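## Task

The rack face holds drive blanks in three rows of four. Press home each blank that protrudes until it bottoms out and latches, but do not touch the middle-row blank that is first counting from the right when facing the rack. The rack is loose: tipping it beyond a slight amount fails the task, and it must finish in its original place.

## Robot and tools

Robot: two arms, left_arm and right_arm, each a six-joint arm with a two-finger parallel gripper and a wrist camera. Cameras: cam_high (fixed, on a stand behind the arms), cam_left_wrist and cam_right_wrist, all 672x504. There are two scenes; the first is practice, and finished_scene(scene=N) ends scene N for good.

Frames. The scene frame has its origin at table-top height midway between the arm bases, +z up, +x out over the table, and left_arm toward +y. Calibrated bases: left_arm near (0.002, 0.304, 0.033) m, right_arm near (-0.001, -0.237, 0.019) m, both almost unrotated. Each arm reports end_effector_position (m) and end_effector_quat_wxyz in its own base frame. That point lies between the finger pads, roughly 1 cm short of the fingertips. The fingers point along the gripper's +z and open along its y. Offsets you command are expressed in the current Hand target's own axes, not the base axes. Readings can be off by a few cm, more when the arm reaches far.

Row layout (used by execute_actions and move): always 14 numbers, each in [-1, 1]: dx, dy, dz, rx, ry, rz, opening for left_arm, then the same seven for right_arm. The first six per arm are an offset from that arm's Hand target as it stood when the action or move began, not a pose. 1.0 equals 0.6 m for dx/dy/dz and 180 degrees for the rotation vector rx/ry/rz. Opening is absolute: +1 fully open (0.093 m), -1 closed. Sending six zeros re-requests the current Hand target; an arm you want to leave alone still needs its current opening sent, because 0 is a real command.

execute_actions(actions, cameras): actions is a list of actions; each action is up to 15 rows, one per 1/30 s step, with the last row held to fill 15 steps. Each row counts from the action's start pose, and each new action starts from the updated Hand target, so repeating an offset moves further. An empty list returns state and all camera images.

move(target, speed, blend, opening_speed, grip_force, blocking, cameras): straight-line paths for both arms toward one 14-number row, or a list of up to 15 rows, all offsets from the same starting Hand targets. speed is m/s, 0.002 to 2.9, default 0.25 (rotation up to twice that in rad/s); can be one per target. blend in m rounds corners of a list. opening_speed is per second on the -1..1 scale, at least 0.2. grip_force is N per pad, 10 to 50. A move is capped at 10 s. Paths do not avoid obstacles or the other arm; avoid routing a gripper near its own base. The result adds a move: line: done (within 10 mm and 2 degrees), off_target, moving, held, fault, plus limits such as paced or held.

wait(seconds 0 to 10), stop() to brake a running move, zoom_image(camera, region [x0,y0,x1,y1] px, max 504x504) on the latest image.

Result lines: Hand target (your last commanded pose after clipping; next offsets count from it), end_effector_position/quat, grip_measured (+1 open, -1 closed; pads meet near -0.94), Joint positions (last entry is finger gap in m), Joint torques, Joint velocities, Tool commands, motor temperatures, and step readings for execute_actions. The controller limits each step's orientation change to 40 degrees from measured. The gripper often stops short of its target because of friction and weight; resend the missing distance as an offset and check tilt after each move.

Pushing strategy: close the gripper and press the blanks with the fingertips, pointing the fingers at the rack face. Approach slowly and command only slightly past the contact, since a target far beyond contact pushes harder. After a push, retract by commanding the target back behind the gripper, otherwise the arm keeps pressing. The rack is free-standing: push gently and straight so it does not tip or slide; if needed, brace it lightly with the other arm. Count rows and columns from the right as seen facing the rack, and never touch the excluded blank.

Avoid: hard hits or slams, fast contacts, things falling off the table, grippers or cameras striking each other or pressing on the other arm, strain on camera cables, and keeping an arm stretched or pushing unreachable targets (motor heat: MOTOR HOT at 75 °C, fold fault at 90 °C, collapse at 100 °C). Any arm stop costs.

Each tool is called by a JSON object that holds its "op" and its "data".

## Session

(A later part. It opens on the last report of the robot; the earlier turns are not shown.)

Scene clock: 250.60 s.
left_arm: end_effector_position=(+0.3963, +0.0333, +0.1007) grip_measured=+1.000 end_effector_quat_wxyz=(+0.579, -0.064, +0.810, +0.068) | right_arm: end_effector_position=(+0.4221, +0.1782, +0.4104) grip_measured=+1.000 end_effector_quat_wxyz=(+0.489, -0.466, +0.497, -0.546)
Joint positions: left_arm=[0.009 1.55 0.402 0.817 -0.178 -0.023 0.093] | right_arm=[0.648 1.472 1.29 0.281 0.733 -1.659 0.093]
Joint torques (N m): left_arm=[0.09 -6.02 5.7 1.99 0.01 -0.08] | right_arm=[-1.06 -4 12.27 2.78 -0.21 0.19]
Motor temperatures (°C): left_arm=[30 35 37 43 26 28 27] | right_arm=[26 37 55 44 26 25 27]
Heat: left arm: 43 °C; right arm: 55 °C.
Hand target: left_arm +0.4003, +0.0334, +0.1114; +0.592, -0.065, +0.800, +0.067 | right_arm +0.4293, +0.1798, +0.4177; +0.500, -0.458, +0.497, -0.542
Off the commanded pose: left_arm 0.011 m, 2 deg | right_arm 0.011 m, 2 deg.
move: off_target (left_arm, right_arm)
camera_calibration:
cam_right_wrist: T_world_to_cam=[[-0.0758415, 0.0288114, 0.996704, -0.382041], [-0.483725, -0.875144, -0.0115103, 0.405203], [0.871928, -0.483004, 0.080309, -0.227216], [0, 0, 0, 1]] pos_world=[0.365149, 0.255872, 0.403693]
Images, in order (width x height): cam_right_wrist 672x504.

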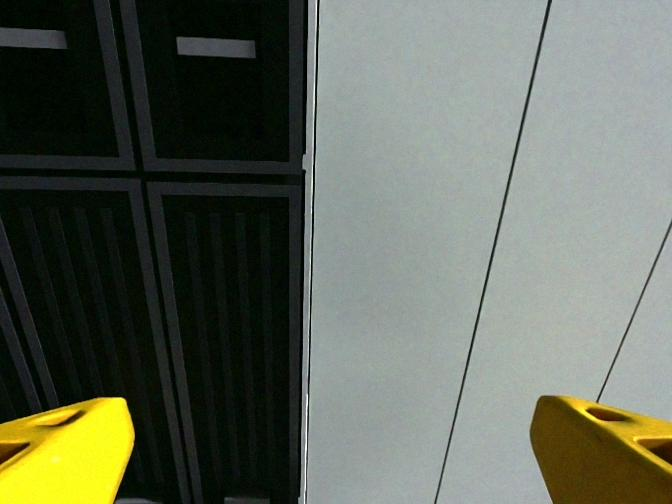

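{"op": "move", "data": {"target": [0,0,0,0,0,0,1,0,0.001,0.0083,0,0,0,1], "speed": 0.02, "cameras": []}}

{"op": "move", "data": {"target": [0,0,0,0,0,0,1,0,0,-0.11,0,0,0,1], "speed": 0.1, "cameras": ["cam_right_wrist", "cam_high"]}}

Scene clock: 254.33 s.
left_arm: end_effector_position=(+0.3963, +0.0333, +0.1007) grip_measured=+1.000 end_effector_quat_wxyz=(+0.579, -0.064, +0.810, +0.068) | right_arm: end_effector_position=(+0.4229, +0.1788, +0.4102) grip_measured=+1.000 end_effector_quat_wxyz=(+0.485, -0.469, +0.497, -0.545)
Joint positions: left_arm=[0.009 1.55 0.402 0.817 -0.178 -0.023 0.093] | right_arm=[0.648 1.476 1.3 0.265 0.734 -1.659 0.093]
Joint torques (N m): left_arm=[0.14 -6.08 5.81 2 -0.04 -0.08] | right_arm=[-1.77 -3.37 12.4 2.93 -0.33 0.23]
Motor temperatures (°C): left_arm=[30 35 37 43 26 28 27] | right_arm=[26 37 55 44 26 25 27]
Heat: left arm: 43 °C; right arm: 55 °C.
Hand target: left_arm +0.4003, +0.0334, +0.1114; +0.592, -0.065, +0.800, +0.067 | right_arm +0.4343, +0.1795, +0.4177; +0.500, -0.458, +0.497, -0.542
Off the commanded pose: left_arm 0.011 m, 2 deg | right_arm 0.014 m, 2 deg.
move: off_target (left_arm, right_arm)
No camera images: "cameras" was empty.

Scene clock: 255.67 s.
left_arm: end_effector_position=(+0.3963, +0.0333, +0.1007) grip_measured=+1.000 end_effector_quat_wxyz=(+0.579, -0.064, +0.810, +0.068) | right_arm: end_effector_position=(+0.3735, +0.1886, +0.4084) grip_measured=+1.000 end_effector_quat_wxyz=(+0.497, -0.464, +0.497, -0.539)
Joint positions: left_arm=[0.009 1.55 0.402 0.817 -0.178 -0.023 0.093] | right_arm=[0.773 1.352 1.175 0.292 0.844 -1.663 0.093]
Joint torques (N m): left_arm=[0.09 -5.98 5.85 1.99 -0.03 -0.09] | right_arm=[0.36 -6.41 7.72 2.74 0.08 -0.05]
Motor temperatures (°C): left_arm=[30 36 37 43 26 28 27] | right_arm=[26 37 55 45 26 25 27]
Heat: left arm: 43 °C; right arm: 55 °C.
Hand target: left_arm +0.4003, +0.0334, +0.1114; +0.592, -0.065, +0.800, +0.067 | right_arm +0.3688, +0.1847, +0.4119; +0.500, -0.458, +0.497, -0.542
Off the commanded pose: left_arm 0.011 m, 2 deg | right_arm 0.007 m, 1 deg.
move: off_target (left_arm)
camera_calibration:
cam_right_wrist: T_world_to_cam=[[-0.0805904, 0.0114842, 0.996681, -0.379077], [-0.470917, -0.881736, -0.0279181, 0.394023], [0.878489, -0.471604, 0.0764675, -0.182638], [0, 0, 0, 1]] pos_world=[0.315448, 0.265645, 0.402785]
Images, in order (width x height): cam_high 672x504, cam_right_wrist 672x504.

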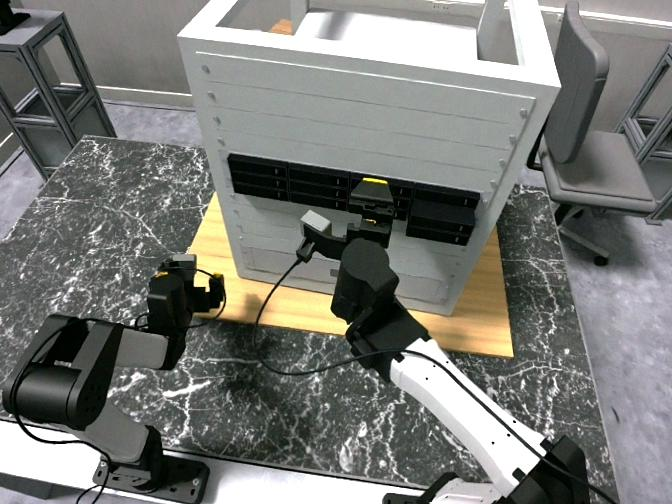

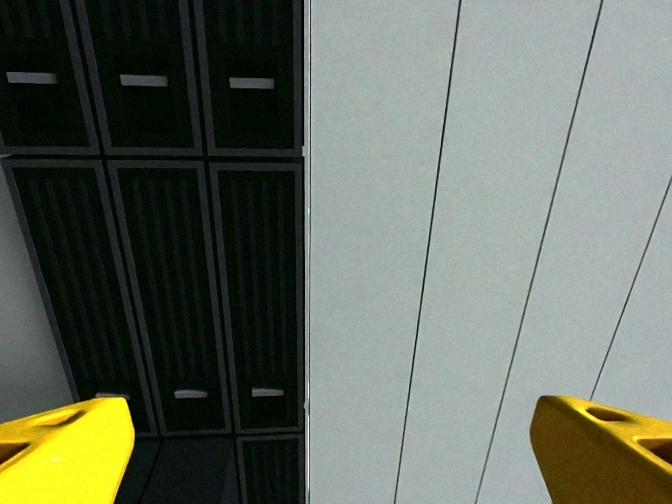

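{"op": "move", "data": {"target": [[0,0,0,0,0,0,1,0.0047,0.0035,-0.0567,0,0,0,1],[0,0,0,0,0,0,1,0.1887,0.0395,-0.0448,0,0,0,1]], "speed": 0.12, "blend": [0.015,0], "cameras": ["cam_right_wrist", "cam_high"]}}

Scene clock: 266.73 s.
left_arm: end_effector_position=(+0.3963, +0.0333, +0.1007) grip_measured=+1.000 end_effector_quat_wxyz=(+0.579, -0.064, +0.810, +0.068) | right_arm: end_effector_position=(+0.3358, +0.0747, +0.3921) grip_measured=+1.000 end_effector_quat_wxyz=(+0.502, -0.452, +0.494, -0.547)
Joint positions: left_arm=[0.009 1.55 0.402 0.817 -0.178 -0.023 0.093] | right_arm=[0.487 0.957 0.862 0.217 0.571 -1.637 0.093]
Joint torques (N m): left_arm=[0.13 -6.06 5.81 2 -0.01 -0.09] | right_arm=[-0.43 -2.59 7.72 2.51 -0.12 0.14]
Heat: left arm: 43 °C; right arm: 53 °C.
Hand target: left_arm +0.4003, +0.0334, +0.1114; +0.592, -0.065, +0.800, +0.067 | right_arm +0.3349, +0.0739, +0.3860; +0.500, -0.458, +0.497, -0.542
Off the commanded pose: left_arm 0.011 m, 2 deg | right_arm 0.006 m, 1 deg.
move: off_target (left_arm)
camera_calibration:
cam_right_wrist: T_world_to_cam=[[-0.107276, 0.0083413, 0.994194, -0.354374], [-0.480959, -0.87561, -0.0445503, 0.284763], [0.870155, -0.482946, 0.0979439, -0.20673], [0, 0, 0, 1]] pos_world=[0.278831, 0.152458, 0.385251]
Images, in order (width x height): cam_high 672x504, cam_right_wrist 672x504.

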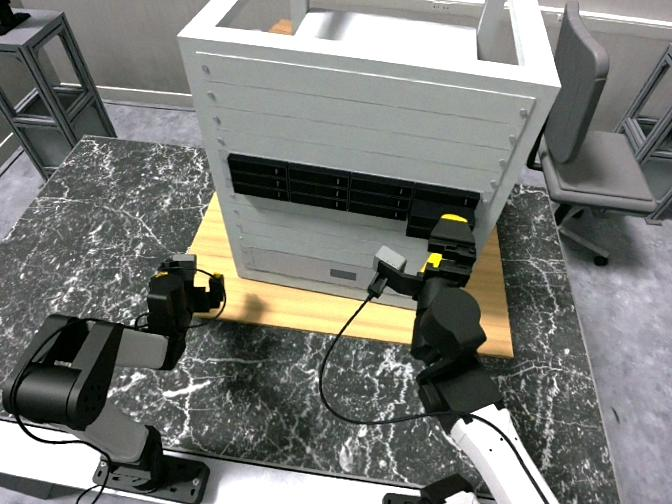

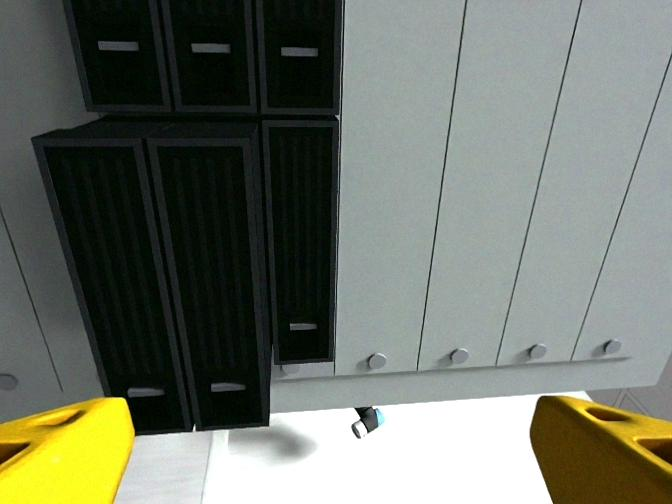

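{"op": "move", "data": {"target": [0,0,0,0,0,0,1,0,0.0098,0.0545,0,0,0,1], "speed": 0.08, "cameras": ["cam_right_wrist"]}}

Scene clock: 272.70 s.
left_arm: end_effector_position=(+0.3963, +0.0333, +0.1007) grip_measured=+1.000 end_effector_quat_wxyz=(+0.579, -0.064, +0.810, +0.068) | right_arm: end_effector_position=(+0.3661, +0.0711, +0.3697) grip_measured=+1.000 end_effector_quat_wxyz=(+0.485, -0.470, +0.499, -0.542)
Joint positions: left_arm=[0.009 1.55 0.402 0.817 -0.178 -0.023 0.093] | right_arm=[0.406 1.057 0.862 0.262 0.49 -1.627 0.093]
Joint torques (N m): left_arm=[-0.12 -6.09 5.89 2 -0.02 -0.06] | right_arm=[-0.54 -2.17 11.7 2.94 -0.09 0.17]
Heat: left arm: 43 °C; right arm: 52 °C.
Hand target: left_arm +0.4003, +0.0334, +0.1114; +0.592, -0.065, +0.800, +0.067 | right_arm +0.3679, +0.0712, +0.3830; +0.500, -0.458, +0.497, -0.542
Off the commanded pose: left_arm 0.011 m, 2 deg | right_arm 0.013 m, 2 deg.
move: off_target (left_arm, right_arm)
camera_calibration:
cam_right_wrist: T_world_to_cam=[[-0.0617105, 0.0298772, 0.997647, -0.348337], [-0.481722, -0.876317, -0.00355379, 0.280358], [0.874149, -0.480808, 0.0684705, -0.223416], [0, 0, 0, 1]] pos_world=[0.308858, 0.14867, 0.363811]
Images, in order (width x height): cam_right_wrist 672x504.

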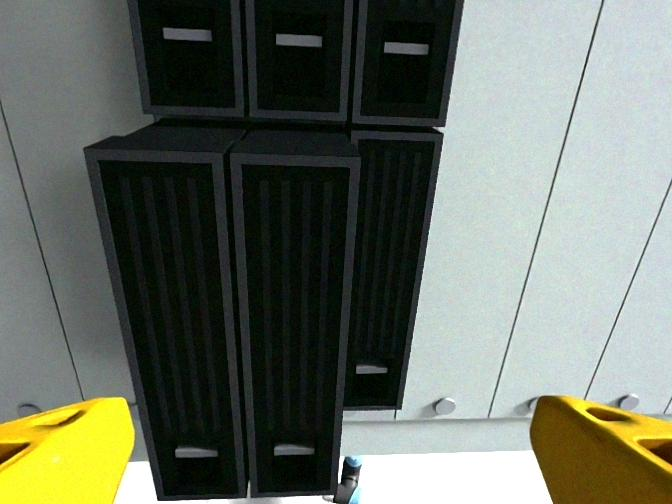

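{"op": "move", "data": {"target": [0,0,0,0,0,0,1,0,-0.015,0.0013,0,0,0,1], "speed": 0.05, "cameras": ["cam_right_wrist"]}}

Scene clock: 278.33 s.
left_arm: end_effector_position=(+0.3963, +0.0333, +0.1007) grip_measured=+1.000 end_effector_quat_wxyz=(+0.579, -0.064, +0.810, +0.068) | right_arm: end_effector_position=(+0.3650, +0.0707, +0.3862) grip_measured=+1.000 end_effector_quat_wxyz=(+0.496, -0.459, +0.495, -0.546)
Joint positions: left_arm=[0.009 1.55 0.402 0.817 -0.178 -0.023 0.093] | right_arm=[0.406 1.057 0.899 0.257 0.49 -1.627 0.093]
Joint torques (N m): left_arm=[0.1 -6.09 5.89 1.99 -0.03 -0.08] | right_arm=[-0.7 -1.73 11.73 2.61 -0.09 0.1]
Heat: left arm: 43 °C; right arm: 53 °C.
Hand target: left_arm +0.4003, +0.0334, +0.1114; +0.592, -0.065, +0.800, +0.067 | right_arm +0.3679, +0.0712, +0.3919; +0.500, -0.458, +0.497, -0.542
Off the commanded pose: left_arm 0.011 m, 2 deg | right_arm 0.007 m, 1 deg.
move: off_target (left_arm)
camera_calibration:
cam_right_wrist: T_world_to_cam=[[-0.0913635, 0.0170899, 0.995671, -0.352328], [-0.480891, -0.876298, -0.029086, 0.289048], [0.872007, -0.481467, 0.08828, -0.230651], [0, 0, 0, 1]] pos_world=[0.30794, 0.148262, 0.379572]
Images, in order (width x height): cam_right_wrist 672x504.

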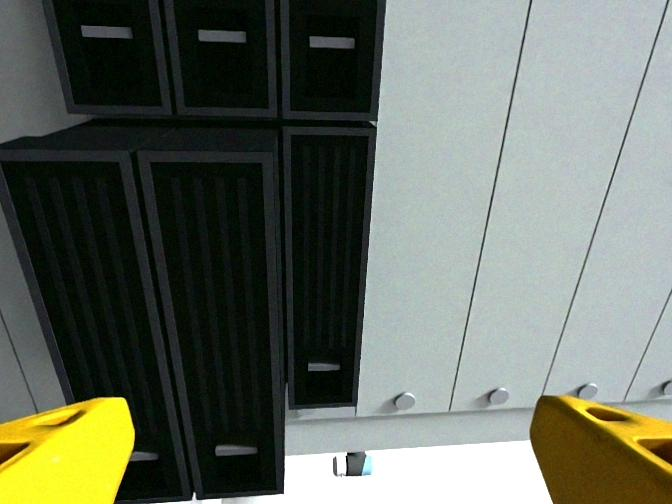

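{"op": "move", "data": {"target": [0,0,0,0,0,0,1,0,0.0028,0.0132,0,0,0,1], "speed": 0.04, "cameras": ["cam_right_wrist"]}}

Scene clock: 285.73 s.
left_arm: end_effector_position=(+0.3963, +0.0333, +0.1007) grip_measured=+1.000 end_effector_quat_wxyz=(+0.579, -0.064, +0.810, +0.068) | right_arm: end_effector_position=(+0.3735, +0.0704, +0.3802) grip_measured=+1.000 end_effector_quat_wxyz=(+0.489, -0.466, +0.498, -0.543)
Joint positions: left_arm=[0.009 1.55 0.402 0.817 -0.178 -0.023 0.093] | right_arm=[0.39 1.087 0.909 0.257 0.474 -1.626 0.093]
Joint torques (N m): left_arm=[0.1 -6.16 5.9 2 -0.05 -0.11] | right_arm=[-0.57 -1.99 11.97 2.82 -0.08 0.15]
Motor temperatures (°C): left_arm=[30 36 37 44 26 28 27] | right_arm=[26 36 55 46 26 25 27]
Heat: left arm: 44 °C; right arm: 55 °C.
Hand target: left_arm +0.4003, +0.0334, +0.1114; +0.592, -0.065, +0.800, +0.067 | right_arm +0.3759, +0.0706, +0.3910; +0.500, -0.458, +0.497, -0.542
Off the commanded pose: left_arm 0.011 m, 2 deg | right_arm 0.011 m, 2 deg.
move: off_target (left_arm, right_arm)
camera_calibration:
cam_right_wrist: T_world_to_cam=[[-0.0727574, 0.0250141, 0.997036, -0.353679], [-0.481221, -0.876501, -0.0131265, 0.28679], [0.873575, -0.48075, 0.0758093, -0.233494], [0, 0, 0, 1]] pos_world=[0.316251, 0.147966, 0.374097]
Images, in order (width x height): cam_right_wrist 672x504.

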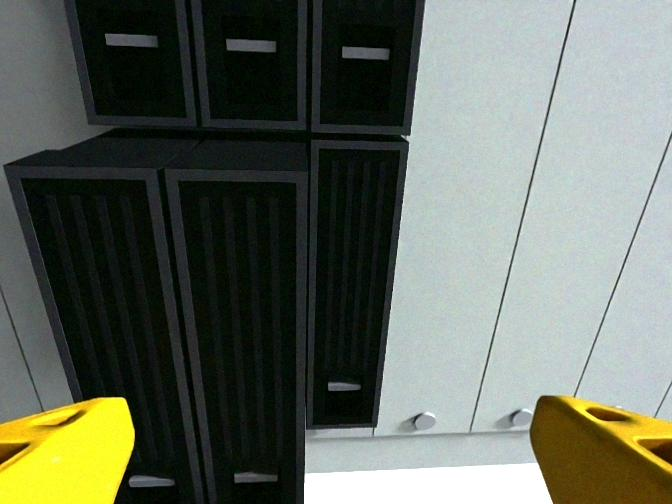

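{"op": "move", "data": {"target": [0,0,0,0,0,0,1,0,0.0043,0.05,0,0,0,1], "speed": 0.04, "cameras": ["cam_right_wrist","cam_high"]}}

Scene clock: 289.37 s.
left_arm: end_effector_position=(+0.3963, +0.0333, +0.1007) grip_measured=+1.000 end_effector_quat_wxyz=(+0.579, -0.064, +0.810, +0.068) | right_arm: end_effector_position=(+0.4028, +0.0676, +0.3774) grip_measured=+1.000 end_effector_quat_wxyz=(+0.485, -0.470, +0.500, -0.542)
Joint positions: left_arm=[0.009 1.55 0.402 0.817 -0.178 -0.023 0.093] | right_arm=[0.336 1.195 0.971 0.286 0.421 -1.62 0.093]
Joint torques (N m): left_arm=[0.03 -6.09 5.83 2 -0.01 -0.1] | right_arm=[-0.65 -2.71 11.96 2.99 -0.12 0.14]
Heat: left arm: 44 °C; right arm: 54 °C.
Hand target: left_arm +0.4003, +0.0334, +0.1114; +0.592, -0.065, +0.800, +0.067 | right_arm +0.4059, +0.0680, +0.3910; +0.500, -0.458, +0.497, -0.542
Off the commanded pose: left_arm 0.011 m, 2 deg | right_arm 0.014 m, 2 deg.
move: off_target (left_arm, right_arm)
camera_calibration:
cam_right_wrist: T_world_to_cam=[[-0.0599077, 0.0283985, 0.9978, -0.354313], [-0.482829, -0.875705, -0.00406542, 0.295619], [0.873663, -0.48201, 0.0661731, -0.256565], [0, 0, 0, 1]] pos_world=[0.345659, 0.145271, 0.371713]
Images, in order (width x height): cam_high 672x504, cam_right_wrist 672x504.

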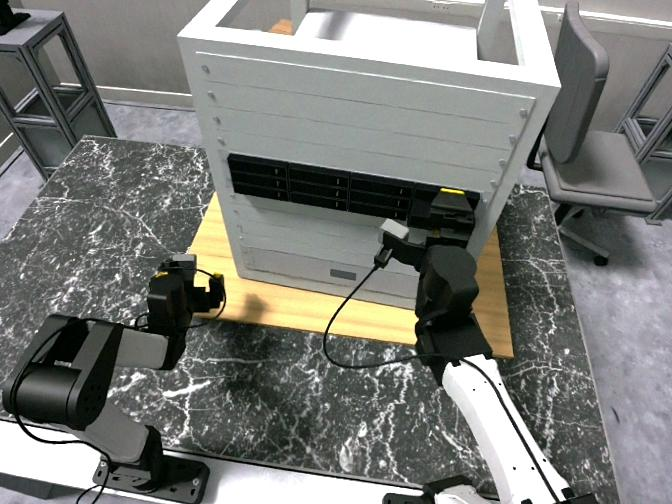

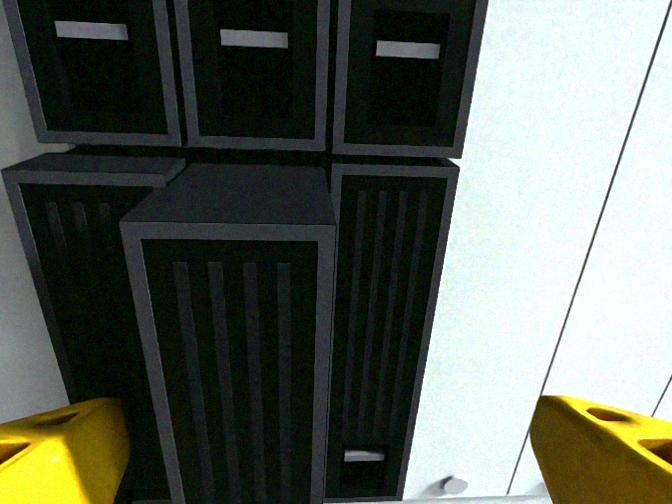

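{"op": "move", "data": {"target": [0,0,0,0,0,0,1,0,0.002,0.0133,0,0,0,1], "speed": 0.03, "cameras": ["cam_right_wrist"]}}

{"op": "move", "data": {"target": [0,0,0,0,0,0,1,0,0.001,0.0083,0,0,0,1], "speed": 0.02, "cameras": ["cam_right_wrist"]}}

Scene clock: 292.47 s.
left_arm: end_effector_position=(+0.3963, +0.0333, +0.1007) grip_measured=+1.000 end_effector_quat_wxyz=(+0.579, -0.064, +0.810, +0.068) | right_arm: end_effector_position=(+0.4102, +0.0678, +0.3777) grip_measured=+1.000 end_effector_quat_wxyz=(+0.486, -0.470, +0.500, -0.541)
Joint positions: left_arm=[0.009 1.55 0.402 0.817 -0.178 -0.023 0.093] | right_arm=[0.325 1.223 0.989 0.298 0.408 -1.619 0.093]
Joint torques (N m): left_arm=[0.16 -6.05 5.93 2 0.01 -0.13] | right_arm=[-0.57 -2.96 11.96 2.99 -0.08 0.15]
Motor temperatures (°C): left_arm=[30 36 37 44 26 28 27] | right_arm=[26 36 55 46 26 25 27]
Heat: left arm: 44 °C; right arm: 55 °C.
Hand target: left_arm +0.4003, +0.0334, +0.1114; +0.592, -0.065, +0.800, +0.067 | right_arm +0.4139, +0.0674, +0.3906; +0.500, -0.458, +0.497, -0.542
Off the commanded pose: left_arm 0.011 m, 2 deg | right_arm 0.013 m, 2 deg.
move: off_target (left_arm, right_arm)
camera_calibration:
cam_right_wrist: T_world_to_cam=[[-0.0615164, 0.0271168, 0.997738, -0.353402], [-0.480032, -0.877232, -0.00575519, 0.298956], [0.875091, -0.4793, 0.0669811, -0.264075], [0, 0, 0, 1]] pos_world=[0.352858, 0.145266, 0.372011]
Images, in order (width x height): cam_right_wrist 672x504.

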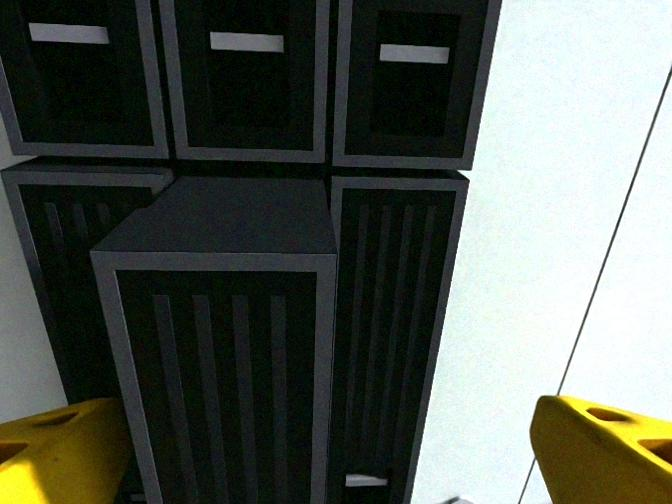

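Scene clock: 293.20 s.
left_arm: end_effector_position=(+0.3963, +0.0333, +0.1007) grip_measured=+1.000 end_effector_quat_wxyz=(+0.579, -0.064, +0.810, +0.068) | right_arm: end_effector_position=(+0.4150, +0.0673, +0.3777) grip_measured=+1.000 end_effector_quat_wxyz=(+0.486, -0.470, +0.500, -0.541)
Joint positions: left_arm=[0.009 1.55 0.402 0.817 -0.178 -0.023 0.093] | right_arm=[0.318 1.241 1 0.304 0.401 -1.618 0.093]
Joint torques (N m): left_arm=[0.13 -6.05 5.93 2.02 0 -0.08] | right_arm=[-0.79 -3.06 12.21 2.93 -0.08 0.17]
Motor temperatures (°C): left_arm=[30 36 37 44 26 28 27] | right_arm=[26 36 55 46 26 25 27]
Heat: left arm: 44 °C; right arm: 55 °C.
Hand target: left_arm +0.4003, +0.0334, +0.1114; +0.592, -0.065, +0.800, +0.067 | right_arm +0.4190, +0.0670, +0.3903; +0.500, -0.458, +0.497, -0.542
Off the commanded pose: left_arm 0.011 m, 2 deg | right_arm 0.013 m, 2 deg.
move: off_target (left_arm, right_arm)
camera_calibration:
cam_right_wrist: T_world_to_cam=[[-0.0616833, 0.0268117, 0.997736, -0.352988], [-0.48067, -0.87688, -0.00615267, 0.301147], [0.874729, -0.479961, 0.0669765, -0.268287], [0, 0, 0, 1]] pos_world=[0.357658, 0.144767, 0.372011]
Images, in order (width x height): cam_right_wrist 672x504.

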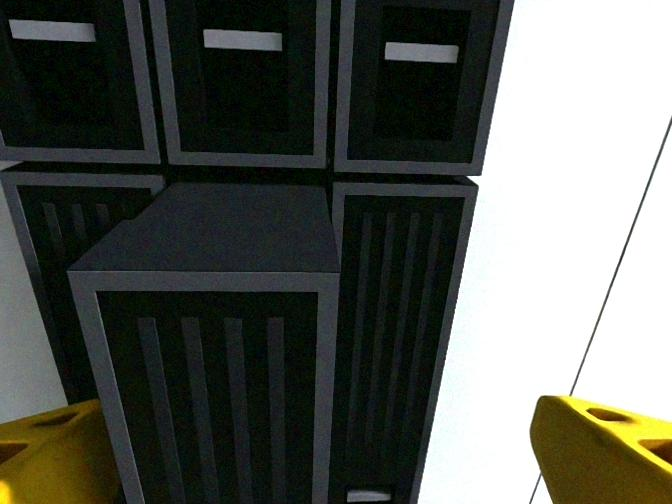

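{"op": "move", "data": {"target": [0,0,0,0,0,0,1,0,0.001,0.0067,0,0,0,1], "speed": 0.02, "cameras": ["cam_right_wrist"]}}

Scene clock: 295.93 s.
left_arm: end_effector_position=(+0.3963, +0.0333, +0.1007) grip_measured=+1.000 end_effector_quat_wxyz=(+0.579, -0.064, +0.810, +0.068) | right_arm: end_effector_position=(+0.4152, +0.0674, +0.3776) grip_measured=+1.000 end_effector_quat_wxyz=(+0.486, -0.470, +0.500, -0.541)
Joint positions: left_arm=[0.009 1.55 0.402 0.817 -0.178 -0.023 0.093] | right_arm=[0.318 1.242 1.001 0.304 0.401 -1.618 0.093]
Joint torques (N m): left_arm=[-0.03 -6.2 5.86 2.01 -0.02 -0.08] | right_arm=[-0.96 -1.94 12.7 3.01 -0.16 0.18]
Motor temperatures (°C): left_arm=[30 36 37 44 26 28 27] | right_arm=[26 36 56 47 26 25 27]
Heat: left arm: 44 °C; right arm: 56 °C.
Hand target: left_arm +0.4003, +0.0334, +0.1114; +0.592, -0.065, +0.800, +0.067 | right_arm +0.4230, +0.0667, +0.3900; +0.500, -0.458, +0.497, -0.542
Off the commanded pose: left_arm 0.011 m, 2 deg | right_arm 0.015 m, 2 deg.
move: off_target (left_arm, right_arm)
camera_calibration:
cam_right_wrist: T_world_to_cam=[[-0.0613647, 0.0269771, 0.997751, -0.353017], [-0.480693, -0.87687, -0.00585529, 0.301275], [0.874739, -0.479971, 0.0667765, -0.268423], [0, 0, 0, 1]] pos_world=[0.357958, 0.144867, 0.371911]
Images, in order (width x height): cam_right_wrist 672x504.

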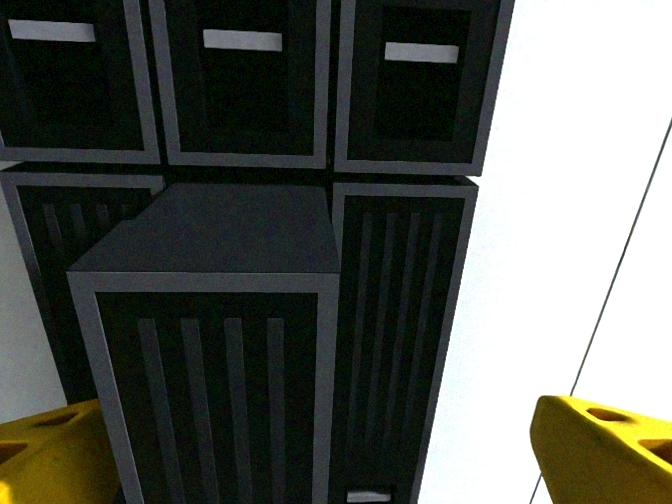

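{"op": "move", "data": {"target": [0,0,0,0,0,0,1,0,0.001,0.0083,0,0,0,1], "speed": 0.02, "cameras": ["cam_right_wrist"]}}

{"op": "move", "data": {"target": [[0,0,0,0,0,0,1,0,0,-0.1,0,0,0,1],[0,0,0,0,0,0,1,0,0,-0.2,0,0,0,1]], "speed": 0.12, "blend": [0.03, 0], "cameras": ["cam_right_wrist", "cam_high"]}}

Scene clock: 300.00 s.
left_arm: end_effector_position=(+0.3963, +0.0333, +0.1007) grip_measured=+1.000 end_effector_quat_wxyz=(+0.579, -0.064, +0.810, +0.068) | right_arm: end_effector_position=(+0.4162, +0.0676, +0.3778) grip_measured=+1.000 end_effector_quat_wxyz=(+0.484, -0.473, +0.501, -0.540)
Joint positions: left_arm=[0.009 1.55 0.402 0.817 -0.178 -0.023 0.093] | right_arm=[0.317 1.245 1.011 0.289 0.401 -1.618 0.093]
Joint torques (N m): left_arm=[0.08 -6.11 5.82 1.97 -0.02 -0.11] | right_arm=[-1.62 -1.02 12.66 3.32 -0.22 0.16]
Motor temperatures (°C): left_arm=[30 36 37 44 26 28 27] | right_arm=[26 36 57 47 26 25 27]
Heat: left arm: 44 °C; right arm: 57 °C.
Hand target: left_arm +0.4003, +0.0334, +0.1114; +0.592, -0.065, +0.800, +0.067 | right_arm +0.4280, +0.0663, +0.3900; +0.500, -0.458, +0.497, -0.542
Off the commanded pose: left_arm 0.011 m, 2 deg | right_arm 0.017 m, 3 deg.
move: off_target (left_arm, right_arm)
camera_calibration:
cam_right_wrist: T_world_to_cam=[[-0.0533793, 0.0296323, 0.998135, -0.35677], [-0.480718, -0.876875, 0.000324117, 0.299598], [0.875249, -0.479804, 0.0610517, -0.267221], [0, 0, 0, 1]] pos_world=[0.358863, 0.145068, 0.372321]
Images, in order (width x height): cam_right_wrist 672x504.

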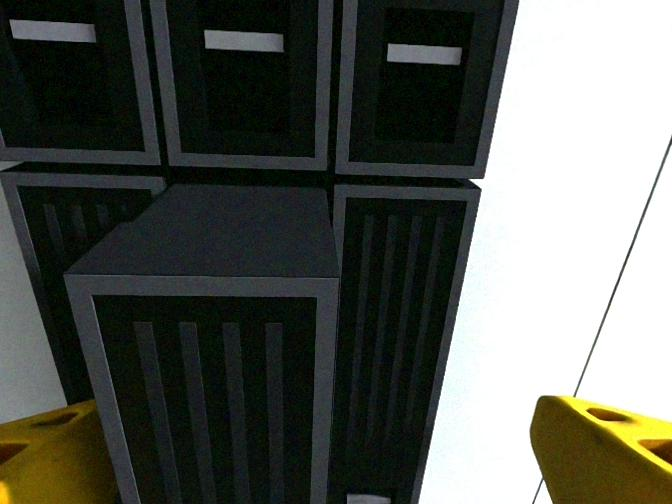

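Scene clock: 301.77 s.
left_arm: end_effector_position=(+0.3963, +0.0333, +0.1007) grip_measured=+1.000 end_effector_quat_wxyz=(+0.579, -0.064, +0.810, +0.068) | right_arm: end_effector_position=(+0.3094, +0.0758, +0.3881) grip_measured=+1.000 end_effector_quat_wxyz=(+0.511, -0.448, +0.495, -0.541)
Joint positions: left_arm=[0.009 1.55 0.402 0.817 -0.178 -0.023 0.093] | right_arm=[0.558 0.856 0.803 0.187 0.632 -1.629 0.093]
Joint torques (N m): left_arm=[0.13 -6.02 5.82 1.98 0.01 -0.07] | right_arm=[0.42 -1.48 7.42 2.5 0.11 -0.06]
Motor temperatures (°C): left_arm=[30 36 37 44 26 28 27] | right_arm=[26 36 56 47 26 25 27]
Heat: left arm: 44 °C; right arm: 56 °C.
Hand target: left_arm +0.4003, +0.0334, +0.1114; +0.592, -0.065, +0.800, +0.067 | right_arm +0.3088, +0.0760, +0.3795; +0.500, -0.458, +0.497, -0.542
Off the commanded pose: left_arm 0.011 m, 2 deg | right_arm 0.009 m, 2 deg.
move: off_target (left_arm); blend cut to 0.0294 m at target 1
camera_calibration:
cam_right_wrist: T_world_to_cam=[[-0.114818, -0.0133733, 0.993297, -0.348925], [-0.470635, -0.879837, -0.0662478, 0.278452], [0.874825, -0.475087, 0.0947272, -0.183742], [0, 0, 0, 1]] pos_world=[0.251729, 0.153032, 0.382438]
Images, in order (width x height): cam_high 672x504, cam_right_wrist 672x504.

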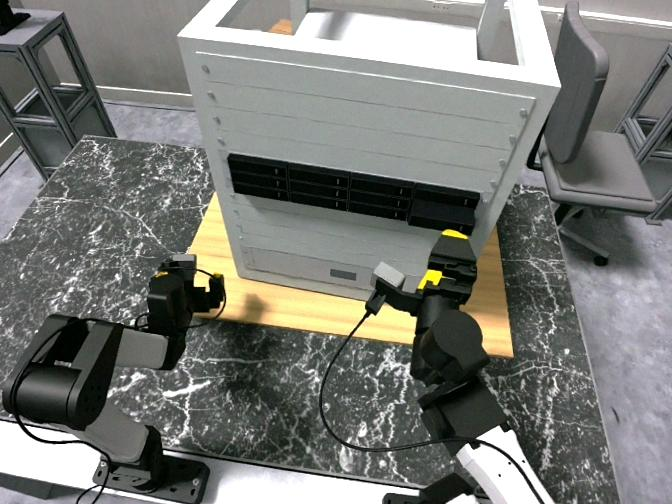

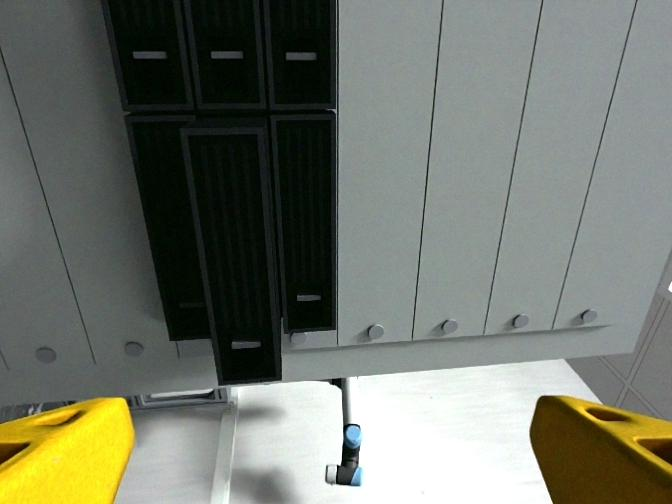

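{"op": "finished_scene", "data": {"scene": 1}}

The scene is finished: the task was done.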